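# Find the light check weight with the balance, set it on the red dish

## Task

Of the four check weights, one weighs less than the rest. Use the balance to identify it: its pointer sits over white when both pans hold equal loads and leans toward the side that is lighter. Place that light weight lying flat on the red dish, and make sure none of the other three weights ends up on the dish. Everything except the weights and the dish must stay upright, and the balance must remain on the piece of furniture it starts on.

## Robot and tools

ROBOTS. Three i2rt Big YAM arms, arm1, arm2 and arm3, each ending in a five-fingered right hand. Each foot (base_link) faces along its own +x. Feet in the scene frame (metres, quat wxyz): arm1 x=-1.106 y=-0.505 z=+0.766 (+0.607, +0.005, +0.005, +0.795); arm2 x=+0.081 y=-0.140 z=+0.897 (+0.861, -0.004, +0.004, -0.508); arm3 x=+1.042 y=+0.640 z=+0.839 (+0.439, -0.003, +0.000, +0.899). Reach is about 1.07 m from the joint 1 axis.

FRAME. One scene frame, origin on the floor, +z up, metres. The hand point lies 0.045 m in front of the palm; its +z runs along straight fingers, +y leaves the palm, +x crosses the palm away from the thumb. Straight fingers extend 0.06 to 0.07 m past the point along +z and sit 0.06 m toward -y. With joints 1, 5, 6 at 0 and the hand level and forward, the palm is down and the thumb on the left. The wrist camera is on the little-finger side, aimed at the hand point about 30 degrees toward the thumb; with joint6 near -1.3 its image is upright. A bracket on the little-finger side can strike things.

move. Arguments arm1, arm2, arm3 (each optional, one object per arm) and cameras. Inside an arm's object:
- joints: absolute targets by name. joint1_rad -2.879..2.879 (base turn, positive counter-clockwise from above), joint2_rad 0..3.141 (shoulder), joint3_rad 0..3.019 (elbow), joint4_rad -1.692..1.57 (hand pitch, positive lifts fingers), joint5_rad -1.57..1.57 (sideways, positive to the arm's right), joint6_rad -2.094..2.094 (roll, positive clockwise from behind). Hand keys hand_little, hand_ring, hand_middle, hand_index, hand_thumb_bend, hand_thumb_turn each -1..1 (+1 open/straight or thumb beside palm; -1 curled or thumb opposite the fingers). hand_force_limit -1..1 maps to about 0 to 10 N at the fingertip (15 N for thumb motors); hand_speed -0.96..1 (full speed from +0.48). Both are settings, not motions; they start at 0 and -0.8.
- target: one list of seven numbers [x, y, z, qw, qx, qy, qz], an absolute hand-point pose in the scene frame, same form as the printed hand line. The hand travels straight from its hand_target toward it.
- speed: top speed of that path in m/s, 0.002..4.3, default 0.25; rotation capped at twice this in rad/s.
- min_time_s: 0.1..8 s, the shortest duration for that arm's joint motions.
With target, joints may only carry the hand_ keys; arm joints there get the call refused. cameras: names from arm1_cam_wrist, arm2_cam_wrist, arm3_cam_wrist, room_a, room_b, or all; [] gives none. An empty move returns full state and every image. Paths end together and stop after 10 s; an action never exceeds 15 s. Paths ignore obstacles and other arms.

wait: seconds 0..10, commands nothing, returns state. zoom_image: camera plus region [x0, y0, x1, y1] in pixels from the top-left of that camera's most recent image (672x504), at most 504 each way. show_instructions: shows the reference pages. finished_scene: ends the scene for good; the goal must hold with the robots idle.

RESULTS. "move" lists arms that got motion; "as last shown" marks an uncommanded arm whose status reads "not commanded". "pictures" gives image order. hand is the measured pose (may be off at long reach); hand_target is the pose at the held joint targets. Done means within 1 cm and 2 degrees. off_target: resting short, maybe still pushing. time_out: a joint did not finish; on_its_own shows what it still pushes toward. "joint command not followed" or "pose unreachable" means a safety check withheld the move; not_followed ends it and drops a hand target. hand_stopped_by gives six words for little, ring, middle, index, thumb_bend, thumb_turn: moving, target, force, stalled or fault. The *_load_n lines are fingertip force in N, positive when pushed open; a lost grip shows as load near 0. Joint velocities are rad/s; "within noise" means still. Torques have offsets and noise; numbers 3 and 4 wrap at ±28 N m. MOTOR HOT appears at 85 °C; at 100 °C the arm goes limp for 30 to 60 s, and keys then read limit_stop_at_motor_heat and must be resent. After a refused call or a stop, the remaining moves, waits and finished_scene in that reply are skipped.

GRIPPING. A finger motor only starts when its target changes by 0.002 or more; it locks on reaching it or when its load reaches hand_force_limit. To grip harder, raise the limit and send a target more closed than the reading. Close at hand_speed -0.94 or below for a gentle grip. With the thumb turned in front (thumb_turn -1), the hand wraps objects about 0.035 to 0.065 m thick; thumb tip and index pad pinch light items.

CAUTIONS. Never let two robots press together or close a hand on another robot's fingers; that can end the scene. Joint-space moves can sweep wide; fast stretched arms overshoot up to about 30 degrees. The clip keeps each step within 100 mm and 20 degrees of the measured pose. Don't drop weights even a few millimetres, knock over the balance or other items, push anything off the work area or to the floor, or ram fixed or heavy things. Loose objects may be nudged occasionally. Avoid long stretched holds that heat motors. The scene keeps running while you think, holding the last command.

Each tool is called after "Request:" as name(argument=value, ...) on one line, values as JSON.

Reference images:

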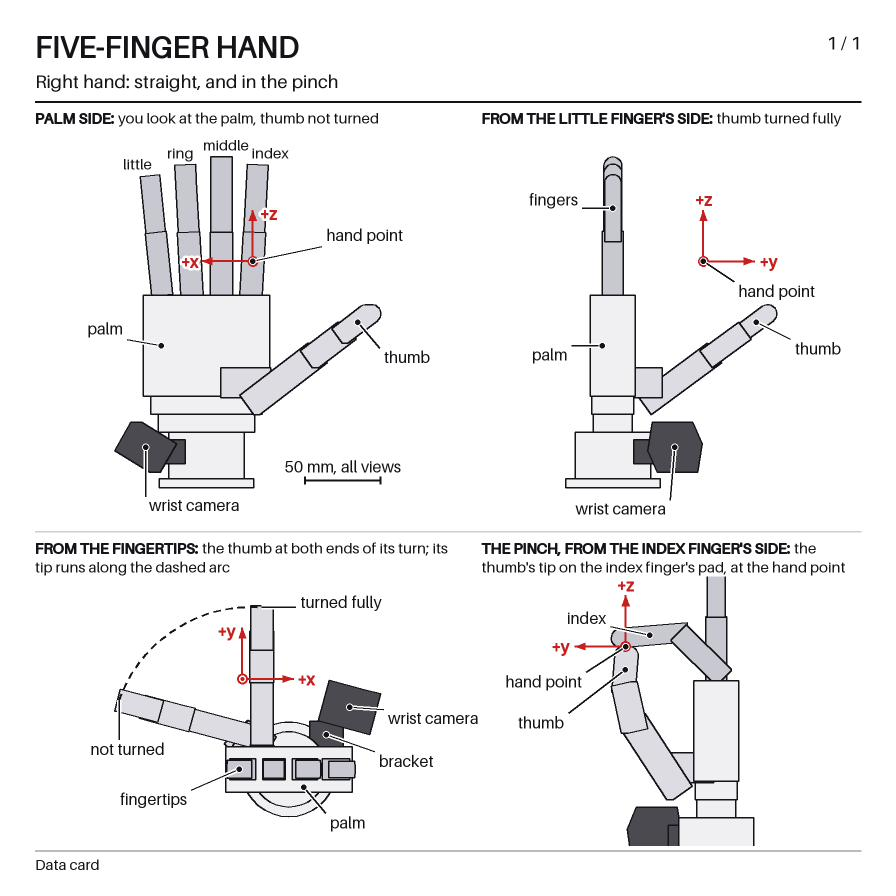

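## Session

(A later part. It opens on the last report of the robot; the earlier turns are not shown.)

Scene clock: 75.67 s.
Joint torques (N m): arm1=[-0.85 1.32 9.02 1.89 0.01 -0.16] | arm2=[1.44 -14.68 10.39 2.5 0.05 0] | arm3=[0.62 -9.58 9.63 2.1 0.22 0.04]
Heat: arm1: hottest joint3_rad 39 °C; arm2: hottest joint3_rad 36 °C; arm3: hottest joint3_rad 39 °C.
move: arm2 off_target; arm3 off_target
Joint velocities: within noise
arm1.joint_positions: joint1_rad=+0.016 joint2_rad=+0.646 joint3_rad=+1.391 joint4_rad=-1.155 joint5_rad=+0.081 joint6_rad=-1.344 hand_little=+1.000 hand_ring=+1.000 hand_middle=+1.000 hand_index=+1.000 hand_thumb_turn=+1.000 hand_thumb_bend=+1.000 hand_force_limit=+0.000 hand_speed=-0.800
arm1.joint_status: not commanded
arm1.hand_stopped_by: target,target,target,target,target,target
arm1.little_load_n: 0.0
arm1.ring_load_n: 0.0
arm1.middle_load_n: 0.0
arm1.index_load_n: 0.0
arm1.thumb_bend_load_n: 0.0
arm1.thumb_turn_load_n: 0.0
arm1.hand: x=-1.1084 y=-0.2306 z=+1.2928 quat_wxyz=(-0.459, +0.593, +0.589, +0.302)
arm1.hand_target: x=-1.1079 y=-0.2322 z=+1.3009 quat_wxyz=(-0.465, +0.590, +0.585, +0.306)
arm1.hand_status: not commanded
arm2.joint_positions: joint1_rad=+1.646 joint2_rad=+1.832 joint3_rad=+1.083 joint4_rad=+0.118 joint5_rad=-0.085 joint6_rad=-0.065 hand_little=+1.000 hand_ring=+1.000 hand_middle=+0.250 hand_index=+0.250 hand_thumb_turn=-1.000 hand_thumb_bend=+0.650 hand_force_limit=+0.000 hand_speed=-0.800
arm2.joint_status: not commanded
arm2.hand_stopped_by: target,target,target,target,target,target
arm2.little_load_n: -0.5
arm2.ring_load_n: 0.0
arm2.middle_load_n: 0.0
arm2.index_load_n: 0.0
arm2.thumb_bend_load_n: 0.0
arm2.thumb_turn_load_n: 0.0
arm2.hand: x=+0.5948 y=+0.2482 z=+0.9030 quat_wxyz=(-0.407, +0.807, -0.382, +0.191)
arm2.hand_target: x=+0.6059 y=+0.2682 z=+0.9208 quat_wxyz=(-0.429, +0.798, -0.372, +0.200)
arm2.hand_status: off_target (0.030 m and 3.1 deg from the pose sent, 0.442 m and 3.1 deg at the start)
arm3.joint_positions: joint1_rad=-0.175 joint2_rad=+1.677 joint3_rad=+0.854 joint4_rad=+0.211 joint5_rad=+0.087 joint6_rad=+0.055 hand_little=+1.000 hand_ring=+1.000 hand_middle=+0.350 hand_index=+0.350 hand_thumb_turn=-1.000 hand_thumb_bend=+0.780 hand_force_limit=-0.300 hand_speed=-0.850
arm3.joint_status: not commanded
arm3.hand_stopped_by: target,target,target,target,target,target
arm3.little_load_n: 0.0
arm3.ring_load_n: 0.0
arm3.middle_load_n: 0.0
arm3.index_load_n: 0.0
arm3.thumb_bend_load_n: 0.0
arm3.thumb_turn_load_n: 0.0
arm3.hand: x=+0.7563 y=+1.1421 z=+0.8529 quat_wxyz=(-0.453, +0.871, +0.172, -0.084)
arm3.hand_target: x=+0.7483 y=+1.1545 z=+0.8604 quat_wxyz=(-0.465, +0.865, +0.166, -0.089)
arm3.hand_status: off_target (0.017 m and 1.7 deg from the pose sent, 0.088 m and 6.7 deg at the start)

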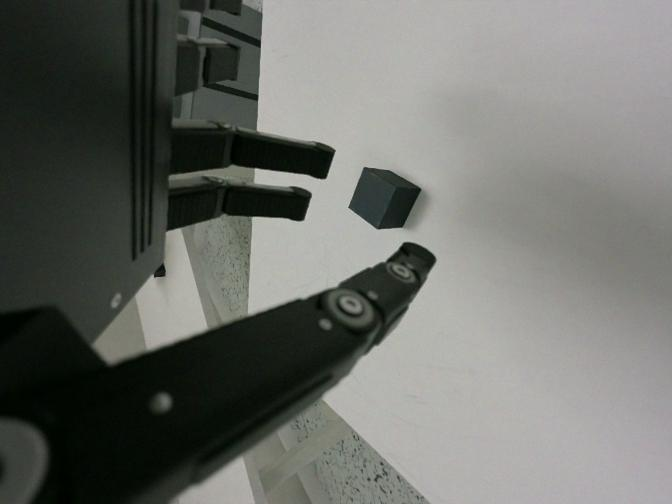

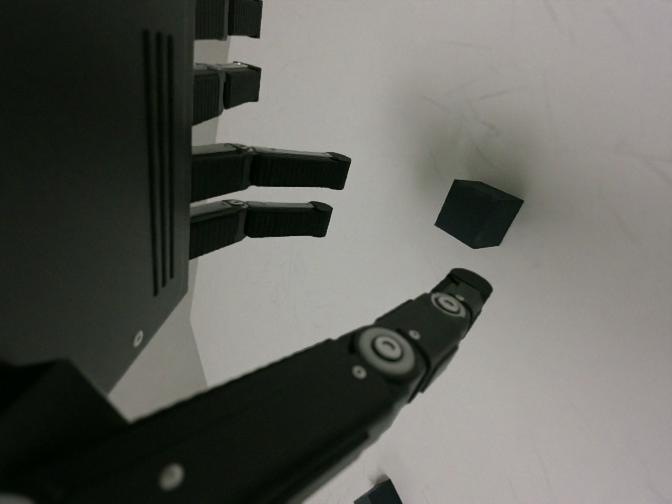

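Request:
move(arm2={"target": [0.626, 0.301, 0.877, 0.4441, -0.7931, 0.3639, -0.2038], "speed": 0.1}, arm3={"target": [0.759, 1.151, 0.773, 0.4649, -0.8652, -0.1658, 0.0891], "speed": 0.1, "joints": {"hand_speed": -0.8, "hand_index": 0.25, "hand_middle": 0.25, "hand_thumb_bend": 0.65}}, cameras=["arm2_cam_wrist", "arm3_cam_wrist"])

Scene clock: 79.23 s.
Joint torques (N m): arm1=[-0.85 1.32 9.02 1.89 0.01 -0.16] | arm2=[1.14 -15.27 9.95 2.58 0.05 0.01] | arm3=[-0.38 -10.81 5.87 2.14 -0.11 -0.04]
Heat: arm1: hottest joint3_rad 39 °C; arm2: hottest joint3_rad 36 °C; arm3: hottest joint3_rad 39 °C.
move: arm2 off_target; arm3 done
Joint velocities: within noise
arm1: as last shown
arm2.joint_positions: joint1_rad=+1.671 joint2_rad=+1.968 joint3_rad=+1.152 joint4_rad=+0.230 joint5_rad=-0.077 joint6_rad=-0.057 hand_little=+1.000 hand_ring=+1.000 hand_middle=+0.250 hand_index=+0.250 hand_thumb_turn=-1.000 hand_thumb_bend=+0.650 hand_force_limit=+0.000 hand_speed=-0.800
arm2.joint_status: not commanded
arm2.hand_stopped_by: target,target,target,target,target,target
arm2.little_load_n: 0.0
arm2.ring_load_n: 0.0
arm2.middle_load_n: 0.0
arm2.index_load_n: 0.0
arm2.thumb_bend_load_n: 0.0
arm2.thumb_turn_load_n: 0.0
arm2.hand: x=+0.6158 y=+0.2810 z=+0.8673 quat_wxyz=(-0.426, +0.801, -0.372, +0.198)
arm2.hand_target: x=+0.6250 y=+0.3003 z=+0.8777 quat_wxyz=(-0.444, +0.793, -0.364, +0.204)
arm2.hand_status: off_target (0.024 m and 2.6 deg from the pose sent, 0.067 m and 5.2 deg at the start)
arm3.joint_positions: joint1_rad=-0.179 joint2_rad=+1.880 joint3_rad=+0.826 joint4_rad=+0.467 joint5_rad=+0.081 joint6_rad=+0.055 hand_little=+1.000 hand_ring=+1.000 hand_middle=+0.250 hand_index=+0.250 hand_thumb_turn=-1.000 hand_thumb_bend=+0.650 hand_force_limit=-0.300 hand_speed=-0.800
arm3.joint_status: all done
arm3.hand_stopped_by: target,target,target,target,target,target
arm3.little_load_n: 0.0
arm3.ring_load_n: 0.0
arm3.middle_load_n: 0.0
arm3.index_load_n: 0.0
arm3.thumb_bend_load_n: 0.0
arm3.thumb_turn_load_n: 0.0
arm3.hand: x=+0.7548 y=+1.1481 z=+0.7764 quat_wxyz=(-0.463, +0.865, +0.170, -0.089)
arm3.hand_target: x=+0.7589 y=+1.1509 z=+0.7731 quat_wxyz=(-0.465, +0.865, +0.166, -0.089)
arm3.hand_status: done (0.006 m and 0.5 deg from the pose sent, 0.080 m and 1.7 deg at the start)

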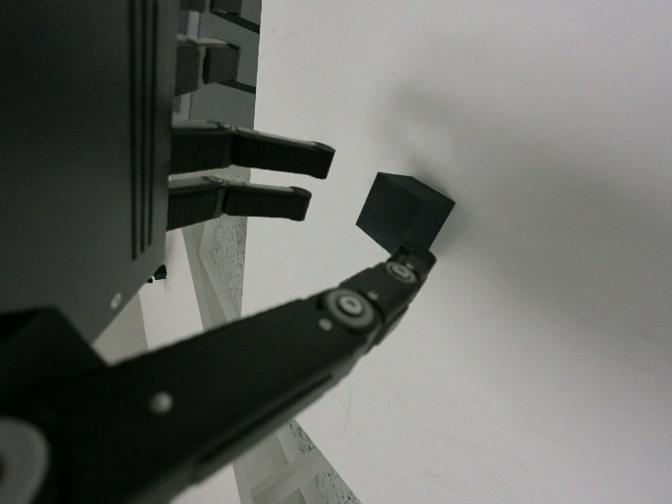

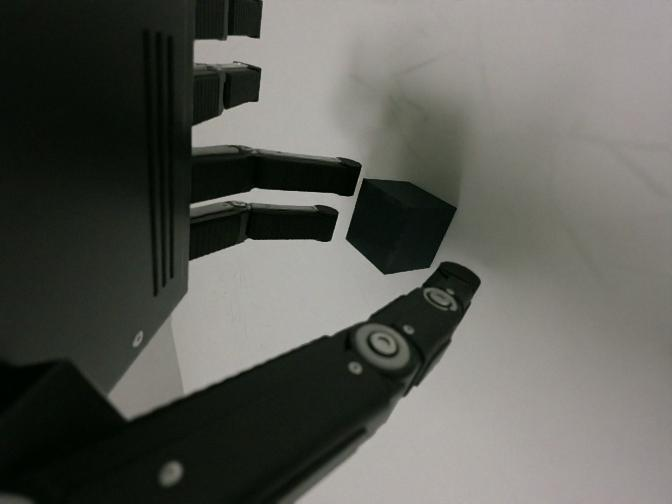

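Request:
move(arm2={"target": [0.624, 0.307, 0.84, 0.4441, -0.7931, 0.3639, -0.2038], "speed": 0.06}, arm3={"target": [0.759, 1.151, 0.752, 0.4649, -0.8652, -0.1658, 0.0891], "speed": 0.06}, cameras=["arm2_cam_wrist", "arm3_cam_wrist"])

Scene clock: 81.20 s.
Joint torques (N m): arm1=[-0.85 1.32 9.01 1.89 0.01 -0.16] | arm2=[1.14 -15.79 9.16 2.54 0.07 -0.02] | arm3=[-0.38 -10.64 5.56 2.14 -0.11 -0.04]
Heat: arm1: hottest joint3_rad 39 °C; arm2: hottest joint3_rad 36 °C; arm3: hottest joint3_rad 39 °C.
move: arm2 off_target; arm3 done
Joint velocities: within noise
arm1: as last shown
arm2.joint_positions: joint1_rad=+1.681 joint2_rad=+2.047 joint3_rad=+1.155 joint4_rad=+0.308 joint5_rad=-0.068 joint6_rad=-0.052 hand_little=+1.000 hand_ring=+1.000 hand_middle=+0.250 hand_index=+0.250 hand_thumb_turn=-1.000 hand_thumb_bend=+0.650 hand_force_limit=+0.000 hand_speed=-0.800
arm2.joint_status: not commanded
arm2.hand_stopped_by: target,target,target,target,target,target
arm2.little_load_n: 0.0
arm2.ring_load_n: 0.0
arm2.middle_load_n: 0.0
arm2.index_load_n: 0.0
arm2.thumb_bend_load_n: 0.0
arm2.thumb_turn_load_n: 0.0
arm2.hand: x=+0.6149 y=+0.2871 z=+0.8307 quat_wxyz=(-0.426, +0.801, -0.372, +0.198)
arm2.hand_target: x=+0.6230 y=+0.3063 z=+0.8405 quat_wxyz=(-0.444, +0.793, -0.364, +0.204)
arm2.hand_status: off_target (0.024 m and 2.5 deg from the pose sent, 0.038 m and 2.6 deg at the start)
arm3.joint_positions: joint1_rad=-0.179 joint2_rad=+1.932 joint3_rad=+0.826 joint4_rad=+0.523 joint5_rad=+0.081 joint6_rad=+0.055 hand_little=+1.000 hand_ring=+1.000 hand_middle=+0.250 hand_index=+0.250 hand_thumb_turn=-1.000 hand_thumb_bend=+0.650 hand_force_limit=-0.300 hand_speed=-0.800
arm3.joint_status: not commanded
arm3.hand_stopped_by: target,target,target,target,target,target
arm3.little_load_n: 0.0
arm3.ring_load_n: 0.0
arm3.middle_load_n: 0.0
arm3.index_load_n: 0.0
arm3.thumb_bend_load_n: 0.0
arm3.thumb_turn_load_n: 0.0
arm3.hand: x=+0.7546 y=+1.1487 z=+0.7579 quat_wxyz=(-0.465, +0.864, +0.169, -0.090)
arm3.hand_target: x=+0.7589 y=+1.1509 z=+0.7522 quat_wxyz=(-0.465, +0.865, +0.166, -0.089)
arm3.hand_status: done (0.008 m and 0.4 deg from the pose sent, 0.025 m and 0.5 deg at the start)

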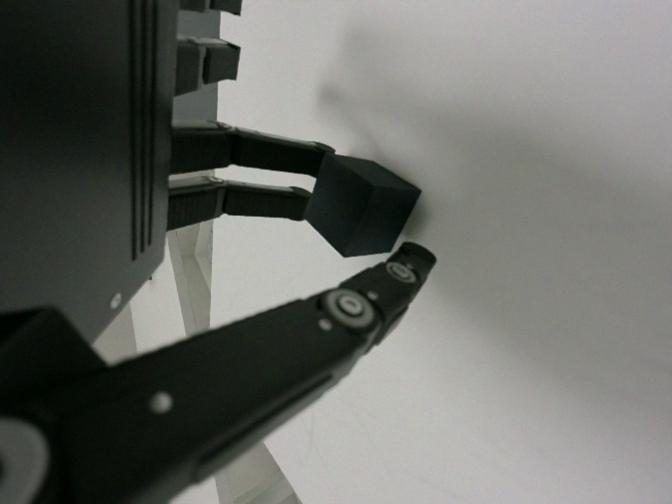

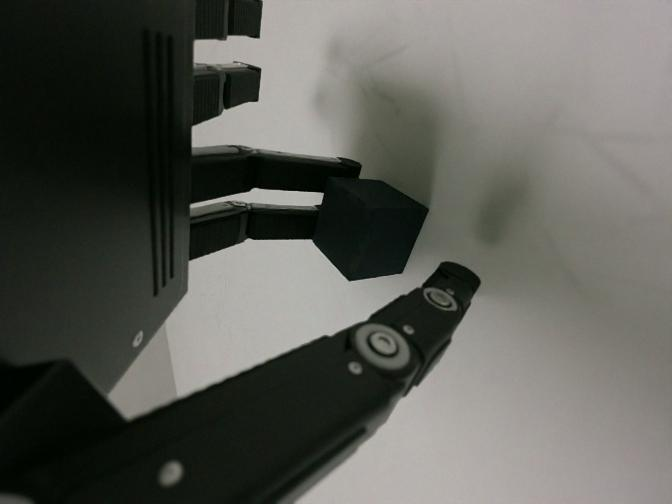

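Request:
move(arm2={"target": [0.6295, 0.3066, 0.824, 0.4441, -0.7931, 0.3639, -0.2038], "speed": 0.05}, arm3={"joints": {"hand_force_limit": -0.35, "hand_speed": -0.94, "hand_index": -0.35, "hand_middle": -0.35, "hand_thumb_bend": 0.05}}, cameras=["arm2_cam_wrist", "arm3_cam_wrist"])

Request:
zoom_image(camera="arm2_cam_wrist", region=[260, 100, 480, 280])

Scene clock: 84.27 s.
Joint torques (N m): arm1=[-0.85 1.32 9.02 1.88 0.01 -0.16] | arm2=[0.97 -15.91 9.02 2.4 -0.11 -0.04] | arm3=[-0.38 -10.58 5.56 2.07 -0.09 -0.04]
Heat: arm1: hottest joint3_rad 39 °C; arm2: hottest joint3_rad 36 °C; arm3: hottest joint3_rad 38 °C.
move: arm2 off_target; arm3 off_target
Joint velocities: within noise
arm1: as last shown
arm2.joint_positions: joint1_rad=+1.681 joint2_rad=+2.082 joint3_rad=+1.172 joint4_rad=+0.336 joint5_rad=-0.069 joint6_rad=-0.052 hand_little=+1.000 hand_ring=+1.000 hand_middle=+0.250 hand_index=+0.250 hand_thumb_turn=-1.000 hand_thumb_bend=+0.650 hand_force_limit=+0.000 hand_speed=-0.800
arm2.joint_status: not commanded
arm2.hand_stopped_by: target,target,target,target,target,target
arm2.little_load_n: 0.0
arm2.ring_load_n: 0.0
arm2.middle_load_n: 0.0
arm2.index_load_n: 0.0
arm2.thumb_bend_load_n: 0.0
arm2.thumb_turn_load_n: 0.0
arm2.hand: x=+0.6206 y=+0.2914 z=+0.8202 quat_wxyz=(-0.430, +0.798, -0.371, +0.200)
arm2.hand_target: x=+0.6288 y=+0.3060 z=+0.8243 quat_wxyz=(-0.444, +0.793, -0.364, +0.204)
arm2.hand_status: off_target (0.018 m and 1.9 deg from the pose sent, 0.025 m and 2.5 deg at the start)
arm3.joint_positions: joint1_rad=-0.179 joint2_rad=+1.932 joint3_rad=+0.826 joint4_rad=+0.524 joint5_rad=+0.081 joint6_rad=+0.055 hand_little=+1.000 hand_ring=+1.000 hand_middle=-0.014 hand_index=-0.036 hand_thumb_turn=-1.000 hand_thumb_bend=+0.507 hand_force_limit=-0.350 hand_speed=-0.940
arm3.joint_status: hand_middle off_target (ended at -0.014, target -0.350); hand_index off_target (ended at -0.036, target -0.350); hand_thumb_bend off_target (ended at +0.507, target +0.050); the others done
arm3.hand_stopped_by: target,target,force,force,force,target
arm3.little_load_n: 0.0
arm3.ring_load_n: 0.0
arm3.middle_load_n: 3.0
arm3.index_load_n: 4.0
arm3.thumb_bend_load_n: 5.5
arm3.thumb_turn_load_n: -1.5
arm3.hand: x=+0.7546 y=+1.1489 z=+0.7579 quat_wxyz=(-0.465, +0.864, +0.169, -0.090)
arm3.hand_target: x=+0.7591 y=+1.1509 z=+0.7520 quat_wxyz=(-0.465, +0.865, +0.166, -0.089)
arm3.hand_status: not commanded

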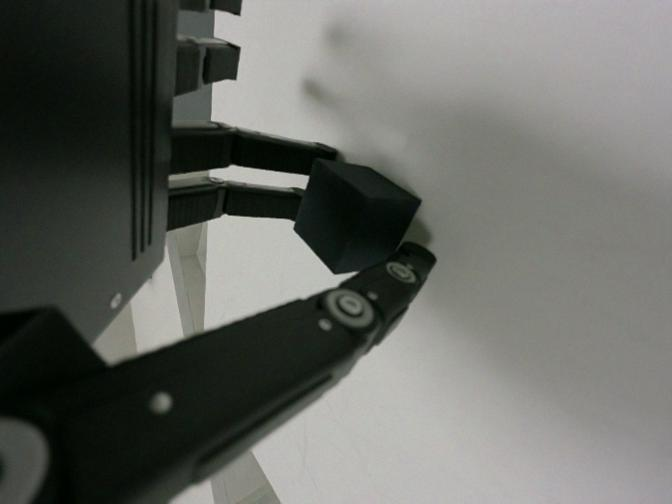

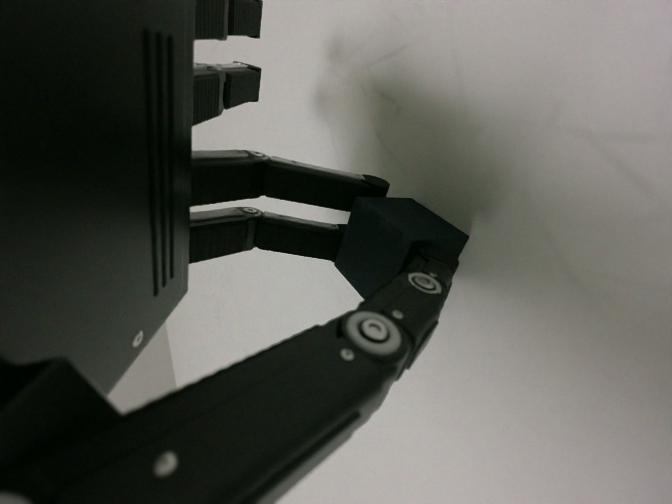

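Scaled by 2.291.

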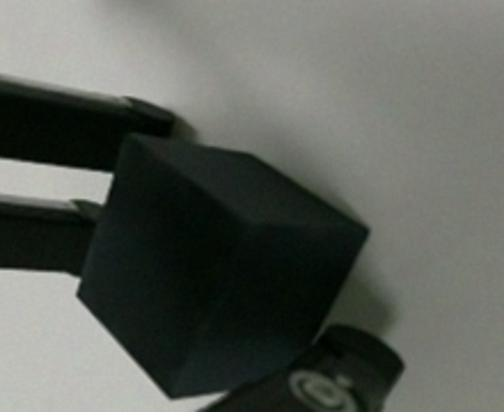

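Request:
move(arm2={"target": [0.6295, 0.3066, 0.816, 0.4441, -0.7931, 0.3639, -0.2038], "speed": 0.05}, arm3={"target": [0.755, 1.10, 1.06, 0.4649, -0.8652, -0.1658, 0.0891], "speed": 0.2}, cameras=["arm2_cam_wrist"])

Request:
zoom_image(camera="arm2_cam_wrist", region=[260, 100, 480, 280])

Scene clock: 87.00 s.
Joint torques (N m): arm1=[-0.85 1.38 9.01 1.89 0 -0.16] | arm2=[0.85 -15.03 9.06 2.43 -0.13 -0.06] | arm3=[1.2 -8.06 14.11 1.4 0.24 0.07]
Heat: arm1: hottest joint3_rad 39 °C; arm2: hottest joint3_rad 36 °C; arm3: hottest joint3_rad 38 °C.
move: arm2 off_target; arm3 off_target
Joint velocities: within noise
arm1: as last shown
arm2.joint_positions: joint1_rad=+1.681 joint2_rad=+2.089 joint3_rad=+1.172 joint4_rad=+0.353 joint5_rad=-0.069 joint6_rad=-0.052 hand_little=+1.000 hand_ring=+1.000 hand_middle=+0.250 hand_index=+0.250 hand_thumb_turn=-1.000 hand_thumb_bend=+0.650 hand_force_limit=+0.000 hand_speed=-0.800
arm2.joint_status: not commanded
arm2.hand_stopped_by: target,target,target,target,target,target
arm2.little_load_n: 0.0
arm2.ring_load_n: 0.0
arm2.middle_load_n: -0.5
arm2.index_load_n: 0.0
arm2.thumb_bend_load_n: 0.0
arm2.thumb_turn_load_n: 0.5
arm2.hand: x=+0.6221 y=+0.2925 z=+0.8187 quat_wxyz=(-0.434, +0.797, -0.369, +0.202)
arm2.hand_target: x=+0.6289 y=+0.3060 z=+0.8163 quat_wxyz=(-0.444, +0.793, -0.364, +0.204)
arm2.hand_status: off_target (0.016 m and 1.4 deg from the pose sent, 0.018 m and 1.9 deg at the start)
arm3.joint_positions: joint1_rad=-0.136 joint2_rad=+1.275 joint3_rad=+0.974 joint4_rad=-0.345 joint5_rad=+0.125 joint6_rad=+0.078 hand_little=+1.000 hand_ring=+1.000 hand_middle=-0.014 hand_index=-0.036 hand_thumb_turn=-1.000 hand_thumb_bend=+0.507 hand_force_limit=-0.350 hand_speed=-0.940
arm3.joint_status: not commanded
arm3.hand_stopped_by: target,target,force,force,force,target
arm3.little_load_n: 0.0
arm3.ring_load_n: -0.5
arm3.middle_load_n: 3.5
arm3.index_load_n: 3.5
arm3.thumb_bend_load_n: 5.0
arm3.thumb_turn_load_n: -1.0
arm3.hand: x=+0.7686 y=+1.0872 z=+1.0261 quat_wxyz=(-0.440, +0.878, +0.173, -0.077)
arm3.hand_target: x=+0.7559 y=+1.0984 z=+1.0602 quat_wxyz=(-0.465, +0.865, +0.166, -0.090)
arm3.hand_status: off_target (0.039 m and 3.6 deg from the pose sent, 0.306 m and 0.4 deg at the start)

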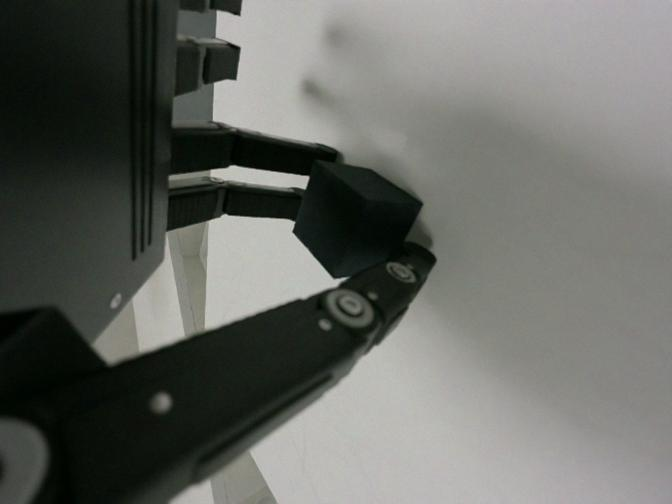

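Scaled by 2.291.

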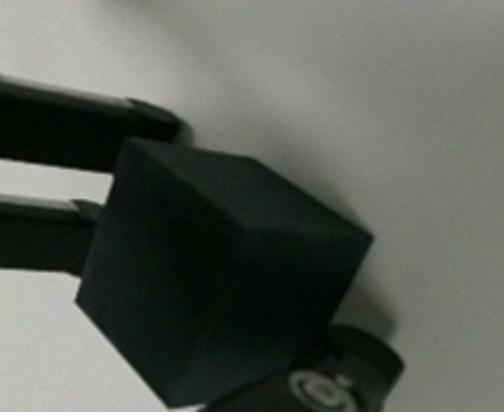

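Request:
move(arm2={"target": [0.6285, 0.3056, 0.822, 0.4441, -0.7931, 0.3639, -0.2038], "speed": 0.05, "joints": {"hand_force_limit": -0.35, "hand_speed": -0.94, "hand_index": -0.35, "hand_middle": -0.35, "hand_thumb_bend": 0.05}}, arm3={"joints": {"joint1_rad": 1.3}, "min_time_s": 3}, cameras=["arm2_cam_wrist"])

Request:
zoom_image(camera="arm2_cam_wrist", region=[260, 100, 480, 280])

Scene clock: 91.10 s.
Joint torques (N m): arm1=[-0.85 1.38 9.02 1.89 0.01 -0.16] | arm2=[0.62 -15.97 8.64 2.06 -0.1 -0.06] | arm3=[0.21 -8 14.09 1.39 0.11 0.04]
Heat: arm1: hottest joint3_rad 39 °C; arm2: hottest joint3_rad 36 °C; arm3: hottest joint3_rad 40 °C.
move: arm2 off_target; arm3 done
Joint velocities: within noise
arm1: as last shown
arm2.joint_positions: joint1_rad=+1.681 joint2_rad=+2.089 joint3_rad=+1.173 joint4_rad=+0.353 joint5_rad=-0.070 joint6_rad=-0.052 hand_little=+1.000 hand_ring=+1.000 hand_middle=-0.019 hand_index=-0.047 hand_thumb_turn=-1.000 hand_thumb_bend=+0.503 hand_force_limit=-0.350 hand_speed=-0.940
arm2.joint_status: hand_middle off_target (ended at -0.019, target -0.350); hand_index off_target (ended at -0.047, target -0.350); hand_thumb_bend off_target (ended at +0.503, target +0.050); the others done
arm2.hand_stopped_by: target,target,force,force,force,target
arm2.little_load_n: 0.0
arm2.ring_load_n: 0.0
arm2.middle_load_n: 3.5
arm2.index_load_n: 3.5
arm2.thumb_bend_load_n: 5.5
arm2.thumb_turn_load_n: 0.5
arm2.hand: x=+0.6223 y=+0.2928 z=+0.8188 quat_wxyz=(-0.434, +0.797, -0.369, +0.202)
arm2.hand_target: x=+0.6281 y=+0.3052 z=+0.8222 quat_wxyz=(-0.444, +0.793, -0.364, +0.204)
arm2.hand_status: off_target (0.015 m and 1.4 deg from the pose sent, 0.015 m and 1.4 deg at the start)
arm3.joint_positions: joint1_rad=+1.303 joint2_rad=+1.275 joint3_rad=+0.974 joint4_rad=-0.345 joint5_rad=+0.128 joint6_rad=+0.081 hand_little=+1.000 hand_ring=+1.000 hand_middle=-0.014 hand_index=-0.036 hand_thumb_turn=-1.000 hand_thumb_bend=+0.507 hand_force_limit=-0.350 hand_speed=-0.940
arm3.joint_status: all done
arm3.hand_stopped_by: target,target,force,force,force,target
arm3.little_load_n: 0.0
arm3.ring_load_n: 0.0
arm3.middle_load_n: 3.0
arm3.index_load_n: 3.5
arm3.thumb_bend_load_n: 5.5
arm3.thumb_turn_load_n: -1.0
arm3.hand: x=+0.5617 y=+0.4300 z=+1.0265 quat_wxyz=(-0.278, +0.549, +0.706, -0.349)
arm3.hand_target: x=+0.5463 y=+0.4252 z=+1.0605 quat_wxyz=(-0.291, +0.547, +0.690, -0.373)
arm3.hand_status: not commanded

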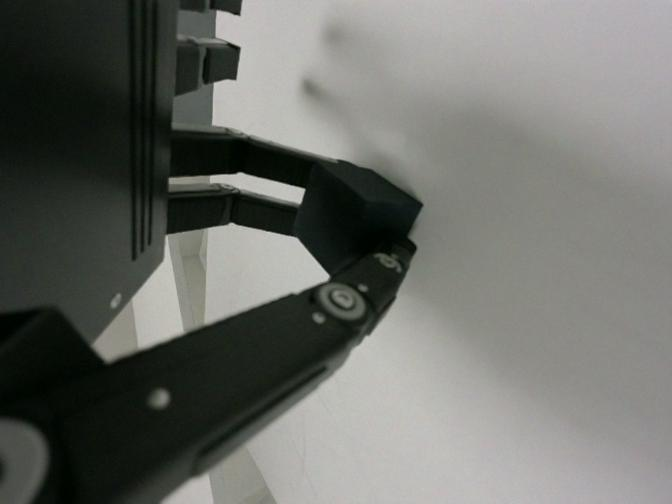

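Scaled by 2.291.

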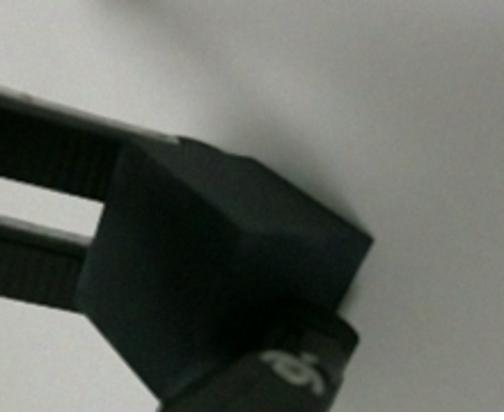

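Request:
move(arm2={"target": [0.6285, 0.3056, 0.88, 0.4441, -0.7931, 0.3639, -0.2038], "speed": 0.08}, arm3={"joints": {"joint1_rad": 0.9}, "min_time_s": 1.5}, cameras=["arm2_cam_wrist"])

Request:
move(arm2={"target": [0.40, 0.11, 1.15, 0.4441, -0.7931, 0.3639, -0.2038], "speed": 0.25})

Scene clock: 93.43 s.
Joint torques (N m): arm1=[-0.91 1.32 9.02 1.89 0.01 -0.16] | arm2=[0.73 -18.08 9.58 1.47 -0.12 -0.06] | arm3=[0.32 -8.06 14.11 1.4 0.1 0.04]
Heat: arm1: hottest joint3_rad 39 °C; arm2: hottest joint3_rad 36 °C; arm3: hottest joint3_rad 41 °C.
move: arm2 off_target; arm3 done
Joint velocities: within noise
arm1: as last shown
arm2.joint_positions: joint1_rad=+1.681 joint2_rad=+2.007 joint3_rad=+1.173 joint4_rad=+0.248 joint5_rad=-0.070 joint6_rad=-0.052 hand_little=+1.000 hand_ring=+1.000 hand_middle=-0.019 hand_index=-0.047 hand_thumb_turn=-1.000 hand_thumb_bend=+0.503 hand_force_limit=-0.350 hand_speed=-0.940
arm2.joint_status: not commanded
arm2.hand_stopped_by: target,target,force,force,force,target
arm2.little_load_n: 0.0
arm2.ring_load_n: 0.0
arm2.middle_load_n: 3.5
arm2.index_load_n: 2.5
arm2.thumb_bend_load_n: 6.0
arm2.thumb_turn_load_n: 1.0
arm2.hand: x=+0.6182 y=+0.2897 z=+0.8540 quat_wxyz=(-0.425, +0.801, -0.372, +0.197)
arm2.hand_target: x=+0.6277 y=+0.3050 z=+0.8802 quat_wxyz=(-0.444, +0.793, -0.364, +0.204)
arm2.hand_status: off_target (0.032 m and 2.6 deg from the pose sent, 0.063 m and 1.4 deg at the start)
arm3.joint_positions: joint1_rad=+0.902 joint2_rad=+1.275 joint3_rad=+0.974 joint4_rad=-0.345 joint5_rad=+0.128 joint6_rad=+0.081 hand_little=+1.000 hand_ring=+1.000 hand_middle=-0.014 hand_index=-0.036 hand_thumb_turn=-1.000 hand_thumb_bend=+0.507 hand_force_limit=-0.350 hand_speed=-0.940
arm3.joint_status: all done
arm3.hand_stopped_by: target,target,force,force,force,target
arm3.little_load_n: 0.0
arm3.ring_load_n: 0.0
arm3.middle_load_n: 3.0
arm3.index_load_n: 3.5
arm3.thumb_bend_load_n: 5.0
arm3.thumb_turn_load_n: -1.0
arm3.hand: x=+0.5175 y=+0.6336 z=+1.0259 quat_wxyz=(-0.342, +0.679, +0.583, -0.286)
arm3.hand_target: x=+0.5014 y=+0.6345 z=+1.0598 quat_wxyz=(-0.359, +0.673, +0.568, -0.307)
arm3.hand_status: not commanded

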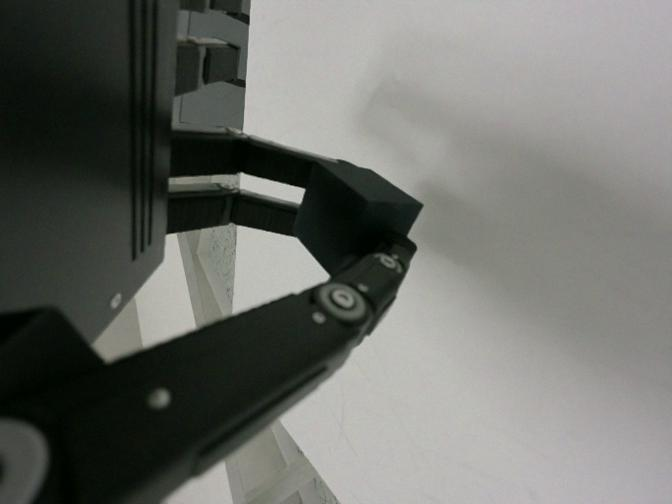

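Scene clock: 95.80 s.
Joint torques (N m): arm1=[-0.85 1.32 9.02 1.89 0.01 -0.16] | arm2=[-0.79 -3.9 12.82 1.54 -0.21 -0.1] | arm3=[0.26 -8.12 14.09 1.4 0.1 0.05]
Heat: arm1: hottest joint3_rad 40 °C; arm2: hottest joint3_rad 36 °C; arm3: hottest joint3_rad 41 °C.
move: arm2 off_target
Joint velocities: within noise
arm1, arm3: as last shown
arm2.joint_positions: joint1_rad=+1.618 joint2_rad=+0.859 joint3_rad=+0.785 joint4_rad=-0.502 joint5_rad=-0.142 joint6_rad=-0.089 hand_little=+1.000 hand_ring=+1.000 hand_middle=-0.019 hand_index=-0.047 hand_thumb_turn=-1.000 hand_thumb_bend=+0.503 hand_force_limit=-0.350 hand_speed=-0.940
arm2.joint_status: not commanded
arm2.hand_stopped_by: target,target,force,force,force,target
arm2.little_load_n: 0.0
arm2.ring_load_n: 0.0
arm2.middle_load_n: 3.5
arm2.index_load_n: 3.0
arm2.thumb_bend_load_n: 6.0
arm2.thumb_turn_load_n: 0.5
arm2.hand: x=+0.3905 y=+0.1114 z=+1.1313 quat_wxyz=(-0.435, +0.800, -0.364, +0.194)
arm2.hand_target: x=+0.3995 y=+0.1098 z=+1.1500 quat_wxyz=(-0.444, +0.793, -0.364, +0.204)
arm2.hand_status: off_target (0.021 m and 1.8 deg from the pose sent, 0.409 m and 2.6 deg at the start)
arm3.index_load_n: 3.0
arm3.thumb_turn_load_n: -1.5
pictures: none

Request:
move(arm2={"joints": {"joint1_rad": -1.6}, "min_time_s": 4.5}, arm3={"joints": {"joint1_rad": 1.6}, "min_time_s": 2.5}, cameras=["arm2_cam_wrist", "arm1_cam_wrist", "room_a"])

Scene clock: 104.03 s.
Joint torques (N m): arm1=[-0.85 1.32 9.02 1.89 0.01 -0.16] | arm2=[-0.62 -3.37 12.93 1.54 -0.15 -0.11] | arm3=[0.67 -8.06 14.12 1.4 0.09 0.04]
Heat: arm1: hottest joint3_rad 40 °C; arm2: hottest joint3_rad 39 °C; arm3: hottest joint3_rad 44 °C.
move: arm2 done; arm3 done
Joint velocities: within noise
arm1.joint_positions: joint1_rad=+0.016 joint2_rad=+0.646 joint3_rad=+1.391 joint4_rad=-1.155 joint5_rad=+0.081 joint6_rad=-1.344 hand_little=+1.000 hand_ring=+1.000 hand_middle=+1.000 hand_index=+1.000 hand_thumb_turn=+1.000 hand_thumb_bend=+1.000 hand_force_limit=+0.000 hand_speed=-0.800
arm1.joint_status: not commanded
arm1.hand_stopped_by: target,target,target,target,target,target
arm1.little_load_n: 0.0
arm1.ring_load_n: 0.0
arm1.middle_load_n: 0.0
arm1.index_load_n: 0.0
arm1.thumb_bend_load_n: 0.0
arm1.thumb_turn_load_n: 0.0
arm1.hand: x=-1.1084 y=-0.2306 z=+1.2928 quat_wxyz=(-0.459, +0.593, +0.589, +0.302)
arm1.hand_target: x=-1.1079 y=-0.2322 z=+1.3009 quat_wxyz=(-0.465, +0.590, +0.585, +0.306)
arm1.hand_status: not commanded
arm2.joint_positions: joint1_rad=-1.591 joint2_rad=+0.859 joint3_rad=+0.785 joint4_rad=-0.502 joint5_rad=-0.144 joint6_rad=-0.091 hand_little=+1.000 hand_ring=+1.000 hand_middle=-0.019 hand_index=-0.047 hand_thumb_turn=-1.000 hand_thumb_bend=+0.503 hand_force_limit=-0.350 hand_speed=-0.940
arm2.joint_status: all done
arm2.hand_stopped_by: target,target,force,force,force,target
arm2.little_load_n: -0.5
arm2.ring_load_n: 0.0
arm2.middle_load_n: 3.5
arm2.index_load_n: 2.5
arm2.thumb_bend_load_n: 6.0
arm2.thumb_turn_load_n: 0.5
arm2.hand: x=-0.2399 y=-0.3689 z=+1.1391 quat_wxyz=(+0.215, -0.386, -0.785, +0.434)
arm2.hand_target: x=-0.2469 y=-0.3689 z=+1.1580 quat_wxyz=(+0.225, -0.384, -0.778, +0.444)
arm2.hand_status: not commanded
arm3.joint_positions: joint1_rad=+1.598 joint2_rad=+1.275 joint3_rad=+0.974 joint4_rad=-0.345 joint5_rad=+0.129 joint6_rad=+0.081 hand_little=+1.000 hand_ring=+1.000 hand_middle=-0.014 hand_index=-0.036 hand_thumb_turn=-1.000 hand_thumb_bend=+0.507 hand_force_limit=-0.350 hand_speed=-0.940
arm3.joint_status: all done
arm3.hand_stopped_by: target,target,force,force,force,target
arm3.little_load_n: 0.0
arm3.ring_load_n: 0.0
arm3.middle_load_n: 3.0
arm3.index_load_n: 3.5
arm3.thumb_bend_load_n: 5.0
arm3.thumb_turn_load_n: -1.0
arm3.hand: x=+0.6434 y=+0.3001 z=+1.0272 quat_wxyz=(-0.224, +0.440, +0.779, -0.387)
arm3.hand_target: x=+0.6320 y=+0.2888 z=+1.0612 quat_wxyz=(-0.231, +0.438, +0.764, -0.413)
arm3.hand_status: not commanded
pictures: arm1_cam_wrist, arm2_cam_wrist, room_a

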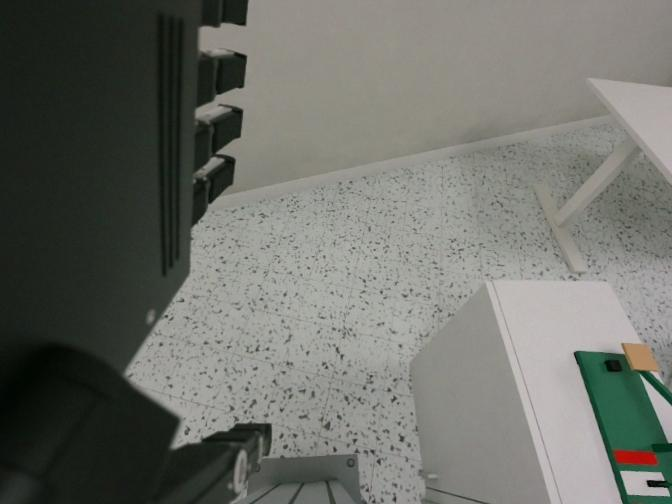

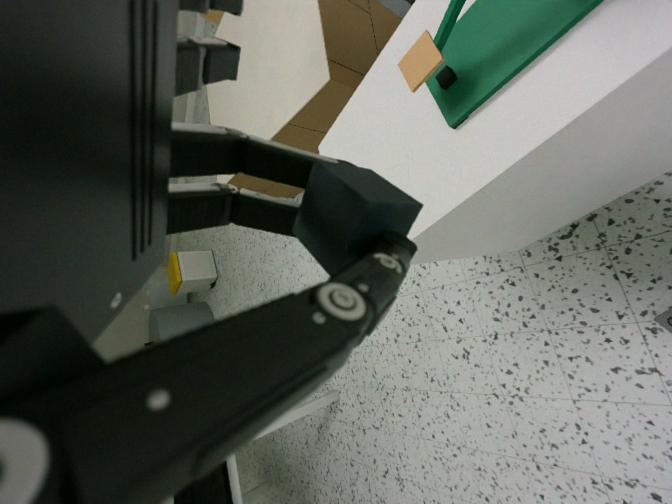

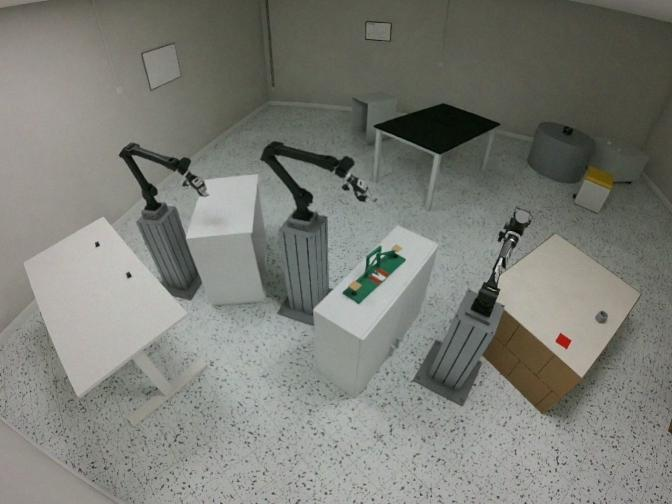

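Request:
move(arm2={"target": [-0.464, -0.404, 1.03, 0.2951, -0.5324, -0.6938, 0.3846], "speed": 0.2}, arm3={"target": [0.604, 0.241, 0.875, 0.2097, -0.3669, -0.7868, 0.4497], "speed": 0.15}, cameras=["arm2_cam_wrist", "arm1_cam_wrist", "arm3_cam_wrist", "room_a"])

Scene clock: 111.50 s.
Joint torques (N m): arm1=[-0.91 1.32 9.02 1.88 0.01 -0.16] | arm2=[-1.08 -12.45 12.88 2.81 0.17 0.03] | arm3=[0.44 -11.11 8.34 2.51 -0.19 -0.09]
Heat: arm1: hottest joint3_rad 40 °C; arm2: hottest joint3_rad 40 °C; arm3: hottest joint3_rad 45 °C.
move: arm2 off_target; arm3 off_target
Joint velocities: within noise
arm1: as last shown
arm2.joint_positions: joint1_rad=-1.623 joint2_rad=+1.541 joint3_rad=+0.960 joint4_rad=-0.095 joint5_rad=+0.147 joint6_rad=+0.087 hand_little=+1.000 hand_ring=+1.000 hand_middle=-0.019 hand_index=-0.047 hand_thumb_turn=-1.000 hand_thumb_bend=+0.503 hand_force_limit=-0.350 hand_speed=-0.940
arm2.joint_status: not commanded
arm2.hand_stopped_by: target,target,force,force,force,target
arm2.little_load_n: 0.0
arm2.ring_load_n: 0.0
arm2.middle_load_n: 4.0
arm2.index_load_n: 3.0
arm2.thumb_bend_load_n: 6.0
arm2.thumb_turn_load_n: 1.0
arm2.hand: x=-0.4310 y=-0.3974 z=+0.9904 quat_wxyz=(+0.273, -0.534, -0.721, +0.347)
arm2.hand_target: x=-0.4610 y=-0.4023 z=+1.0313 quat_wxyz=(+0.295, -0.532, -0.694, +0.385)
arm2.hand_status: off_target (0.052 m and 5.9 deg from the pose sent, 0.252 m and 22.5 deg at the start)
arm3.joint_positions: joint1_rad=+1.598 joint2_rad=+1.675 joint3_rad=+0.851 joint4_rad=+0.251 joint5_rad=-0.002 joint6_rad=-0.004 hand_little=+1.000 hand_ring=+1.000 hand_middle=-0.014 hand_index=-0.036 hand_thumb_turn=-1.000 hand_thumb_bend=+0.507 hand_force_limit=-0.350 hand_speed=-0.940
arm3.joint_status: not commanded
arm3.hand_stopped_by: target,target,force,force,force,target
arm3.little_load_n: 0.0
arm3.ring_load_n: 0.0
arm3.middle_load_n: 3.0
arm3.index_load_n: 3.0
arm3.thumb_bend_load_n: 5.5
arm3.thumb_turn_load_n: -1.0
arm3.hand: x=+0.6127 y=+0.2471 z=+0.8611 quat_wxyz=(-0.202, +0.374, +0.795, -0.433)
arm3.hand_target: x=+0.6042 y=+0.2412 z=+0.8753 quat_wxyz=(-0.210, +0.367, +0.787, -0.450)
arm3.hand_status: off_target (0.017 m and 2.5 deg from the pose sent, 0.168 m and 11.2 deg at the start)
pictures: arm1_cam_wrist, arm2_cam_wrist, arm3_cam_wrist, room_a

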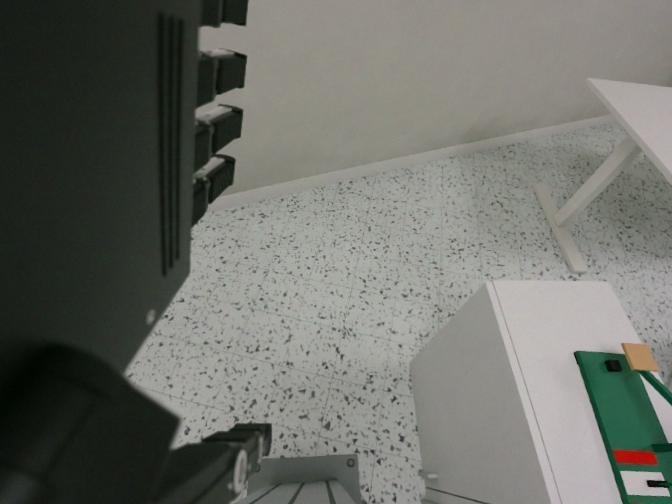

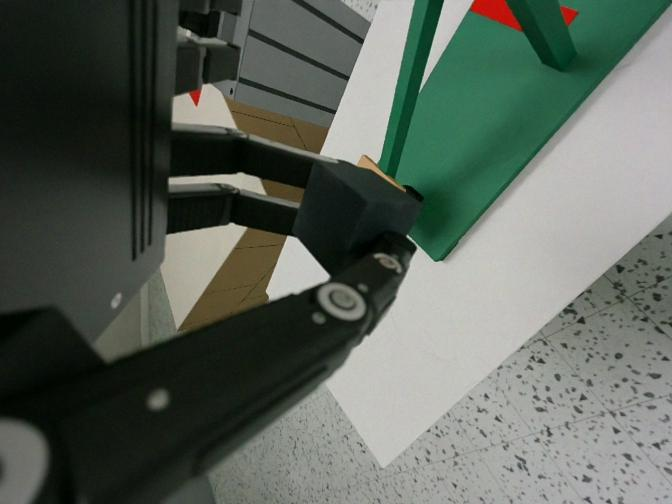

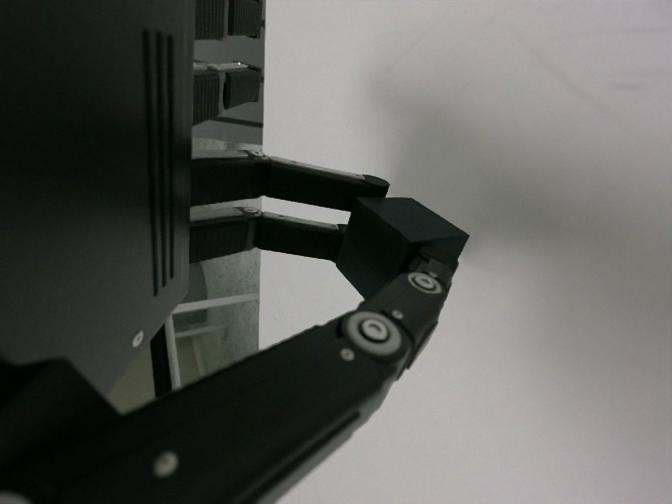

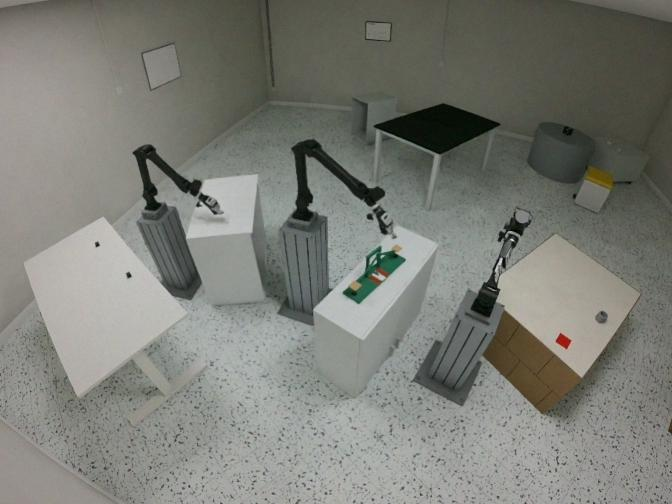

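Request:
move(arm1={"joints": {"joint1_rad": -1.2, "hand_thumb_turn": -1}, "min_time_s": 2.5}, arm3={"target": [0.609, 0.244, 0.835, 0.2097, -0.3669, -0.7868, 0.4497], "speed": 0.06}, cameras=["arm1_cam_wrist", "arm3_cam_wrist"])

Scene clock: 117.70 s.
Joint torques (N m): arm1=[-1.61 1.08 9.09 1.89 0.01 -0.17] | arm2=[-1.08 -12.28 12.85 2.86 0.18 0.03] | arm3=[0.44 -10.75 7.34 2.52 -0.14 -0.09]
Heat: arm1: hottest joint3_rad 40 °C; arm2: hottest joint3_rad 40 °C; arm3: hottest joint3_rad 43 °C.
move: arm1 done; arm3 off_target
Joint velocities: within noise
arm1.joint_positions: joint1_rad=-1.192 joint2_rad=+0.646 joint3_rad=+1.391 joint4_rad=-1.155 joint5_rad=+0.081 joint6_rad=-1.344 hand_little=+1.000 hand_ring=+1.000 hand_middle=+1.000 hand_index=+1.000 hand_thumb_turn=-1.000 hand_thumb_bend=+1.000 hand_force_limit=+0.000 hand_speed=-0.800
arm1.joint_status: all done
arm1.hand_stopped_by: target,target,target,target,target,target
arm1.little_load_n: 0.0
arm1.ring_load_n: -0.5
arm1.middle_load_n: 0.0
arm1.index_load_n: 0.0
arm1.thumb_bend_load_n: 0.0
arm1.thumb_turn_load_n: 0.0
arm1.hand: x=-0.8469 y=-0.3990 z=+1.2897 quat_wxyz=(-0.201, +0.825, +0.151, +0.506)
arm1.hand_target: x=-0.8473 y=-0.4019 z=+1.2979 quat_wxyz=(-0.202, +0.821, +0.146, +0.513)
arm1.hand_status: not commanded
arm2: as last shown
arm2.joint_positions: joint1_rad=-1.623 joint2_rad=+1.541 joint3_rad=+0.960 joint4_rad=-0.095 joint5_rad=+0.147 joint6_rad=+0.088 hand_little=+1.000 hand_ring=+1.000 hand_middle=-0.019 hand_index=-0.047 hand_thumb_turn=-1.000 hand_thumb_bend=+0.503 hand_force_limit=-0.350 hand_speed=-0.940
arm2.middle_load_n: 3.5
arm2.thumb_turn_load_n: 0.5
arm3.joint_positions: joint1_rad=+1.598 joint2_rad=+1.749 joint3_rad=+0.814 joint4_rad=+0.373 joint5_rad=-0.002 joint6_rad=-0.004 hand_little=+1.000 hand_ring=+1.000 hand_middle=-0.014 hand_index=-0.036 hand_thumb_turn=-1.000 hand_thumb_bend=+0.507 hand_force_limit=-0.350 hand_speed=-0.940
arm3.joint_status: not commanded
arm3.hand_stopped_by: target,target,force,force,force,target
arm3.little_load_n: 0.0
arm3.ring_load_n: 0.0
arm3.middle_load_n: 3.0
arm3.index_load_n: 3.0
arm3.thumb_bend_load_n: 5.0
arm3.thumb_turn_load_n: -1.5
arm3.hand: x=+0.6154 y=+0.2491 z=+0.8273 quat_wxyz=(-0.204, +0.373, +0.793, -0.437)
arm3.hand_target: x=+0.6092 y=+0.2442 z=+0.8350 quat_wxyz=(-0.210, +0.367, +0.787, -0.449)
arm3.hand_status: off_target (0.011 m and 1.9 deg from the pose sent, 0.026 m and 2.5 deg at the start)

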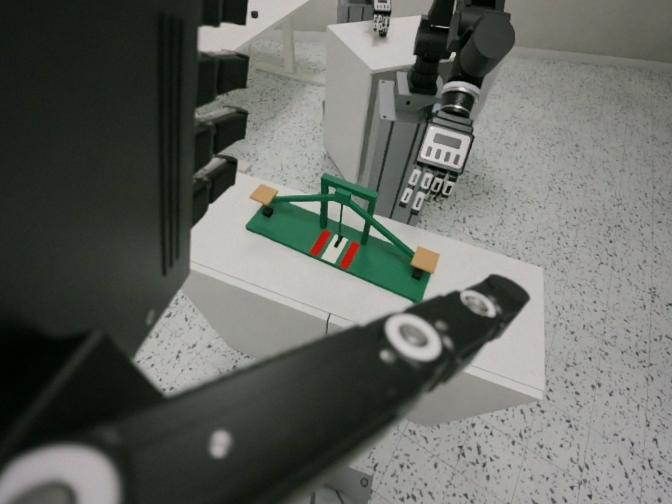

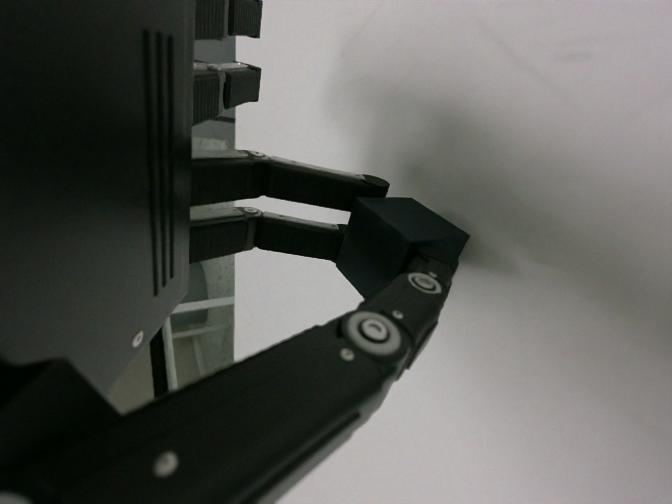

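Request:
zoom_image(camera="arm1_cam_wrist", region=[230, 80, 530, 330])

Scaled by 1.680.

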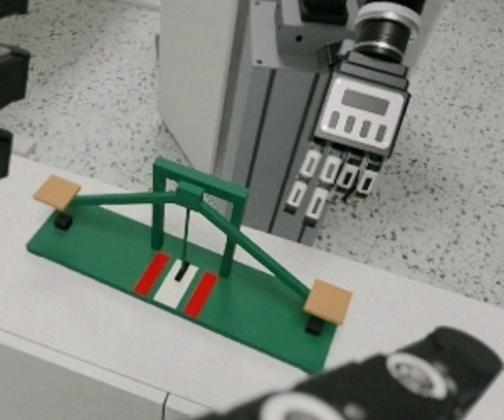

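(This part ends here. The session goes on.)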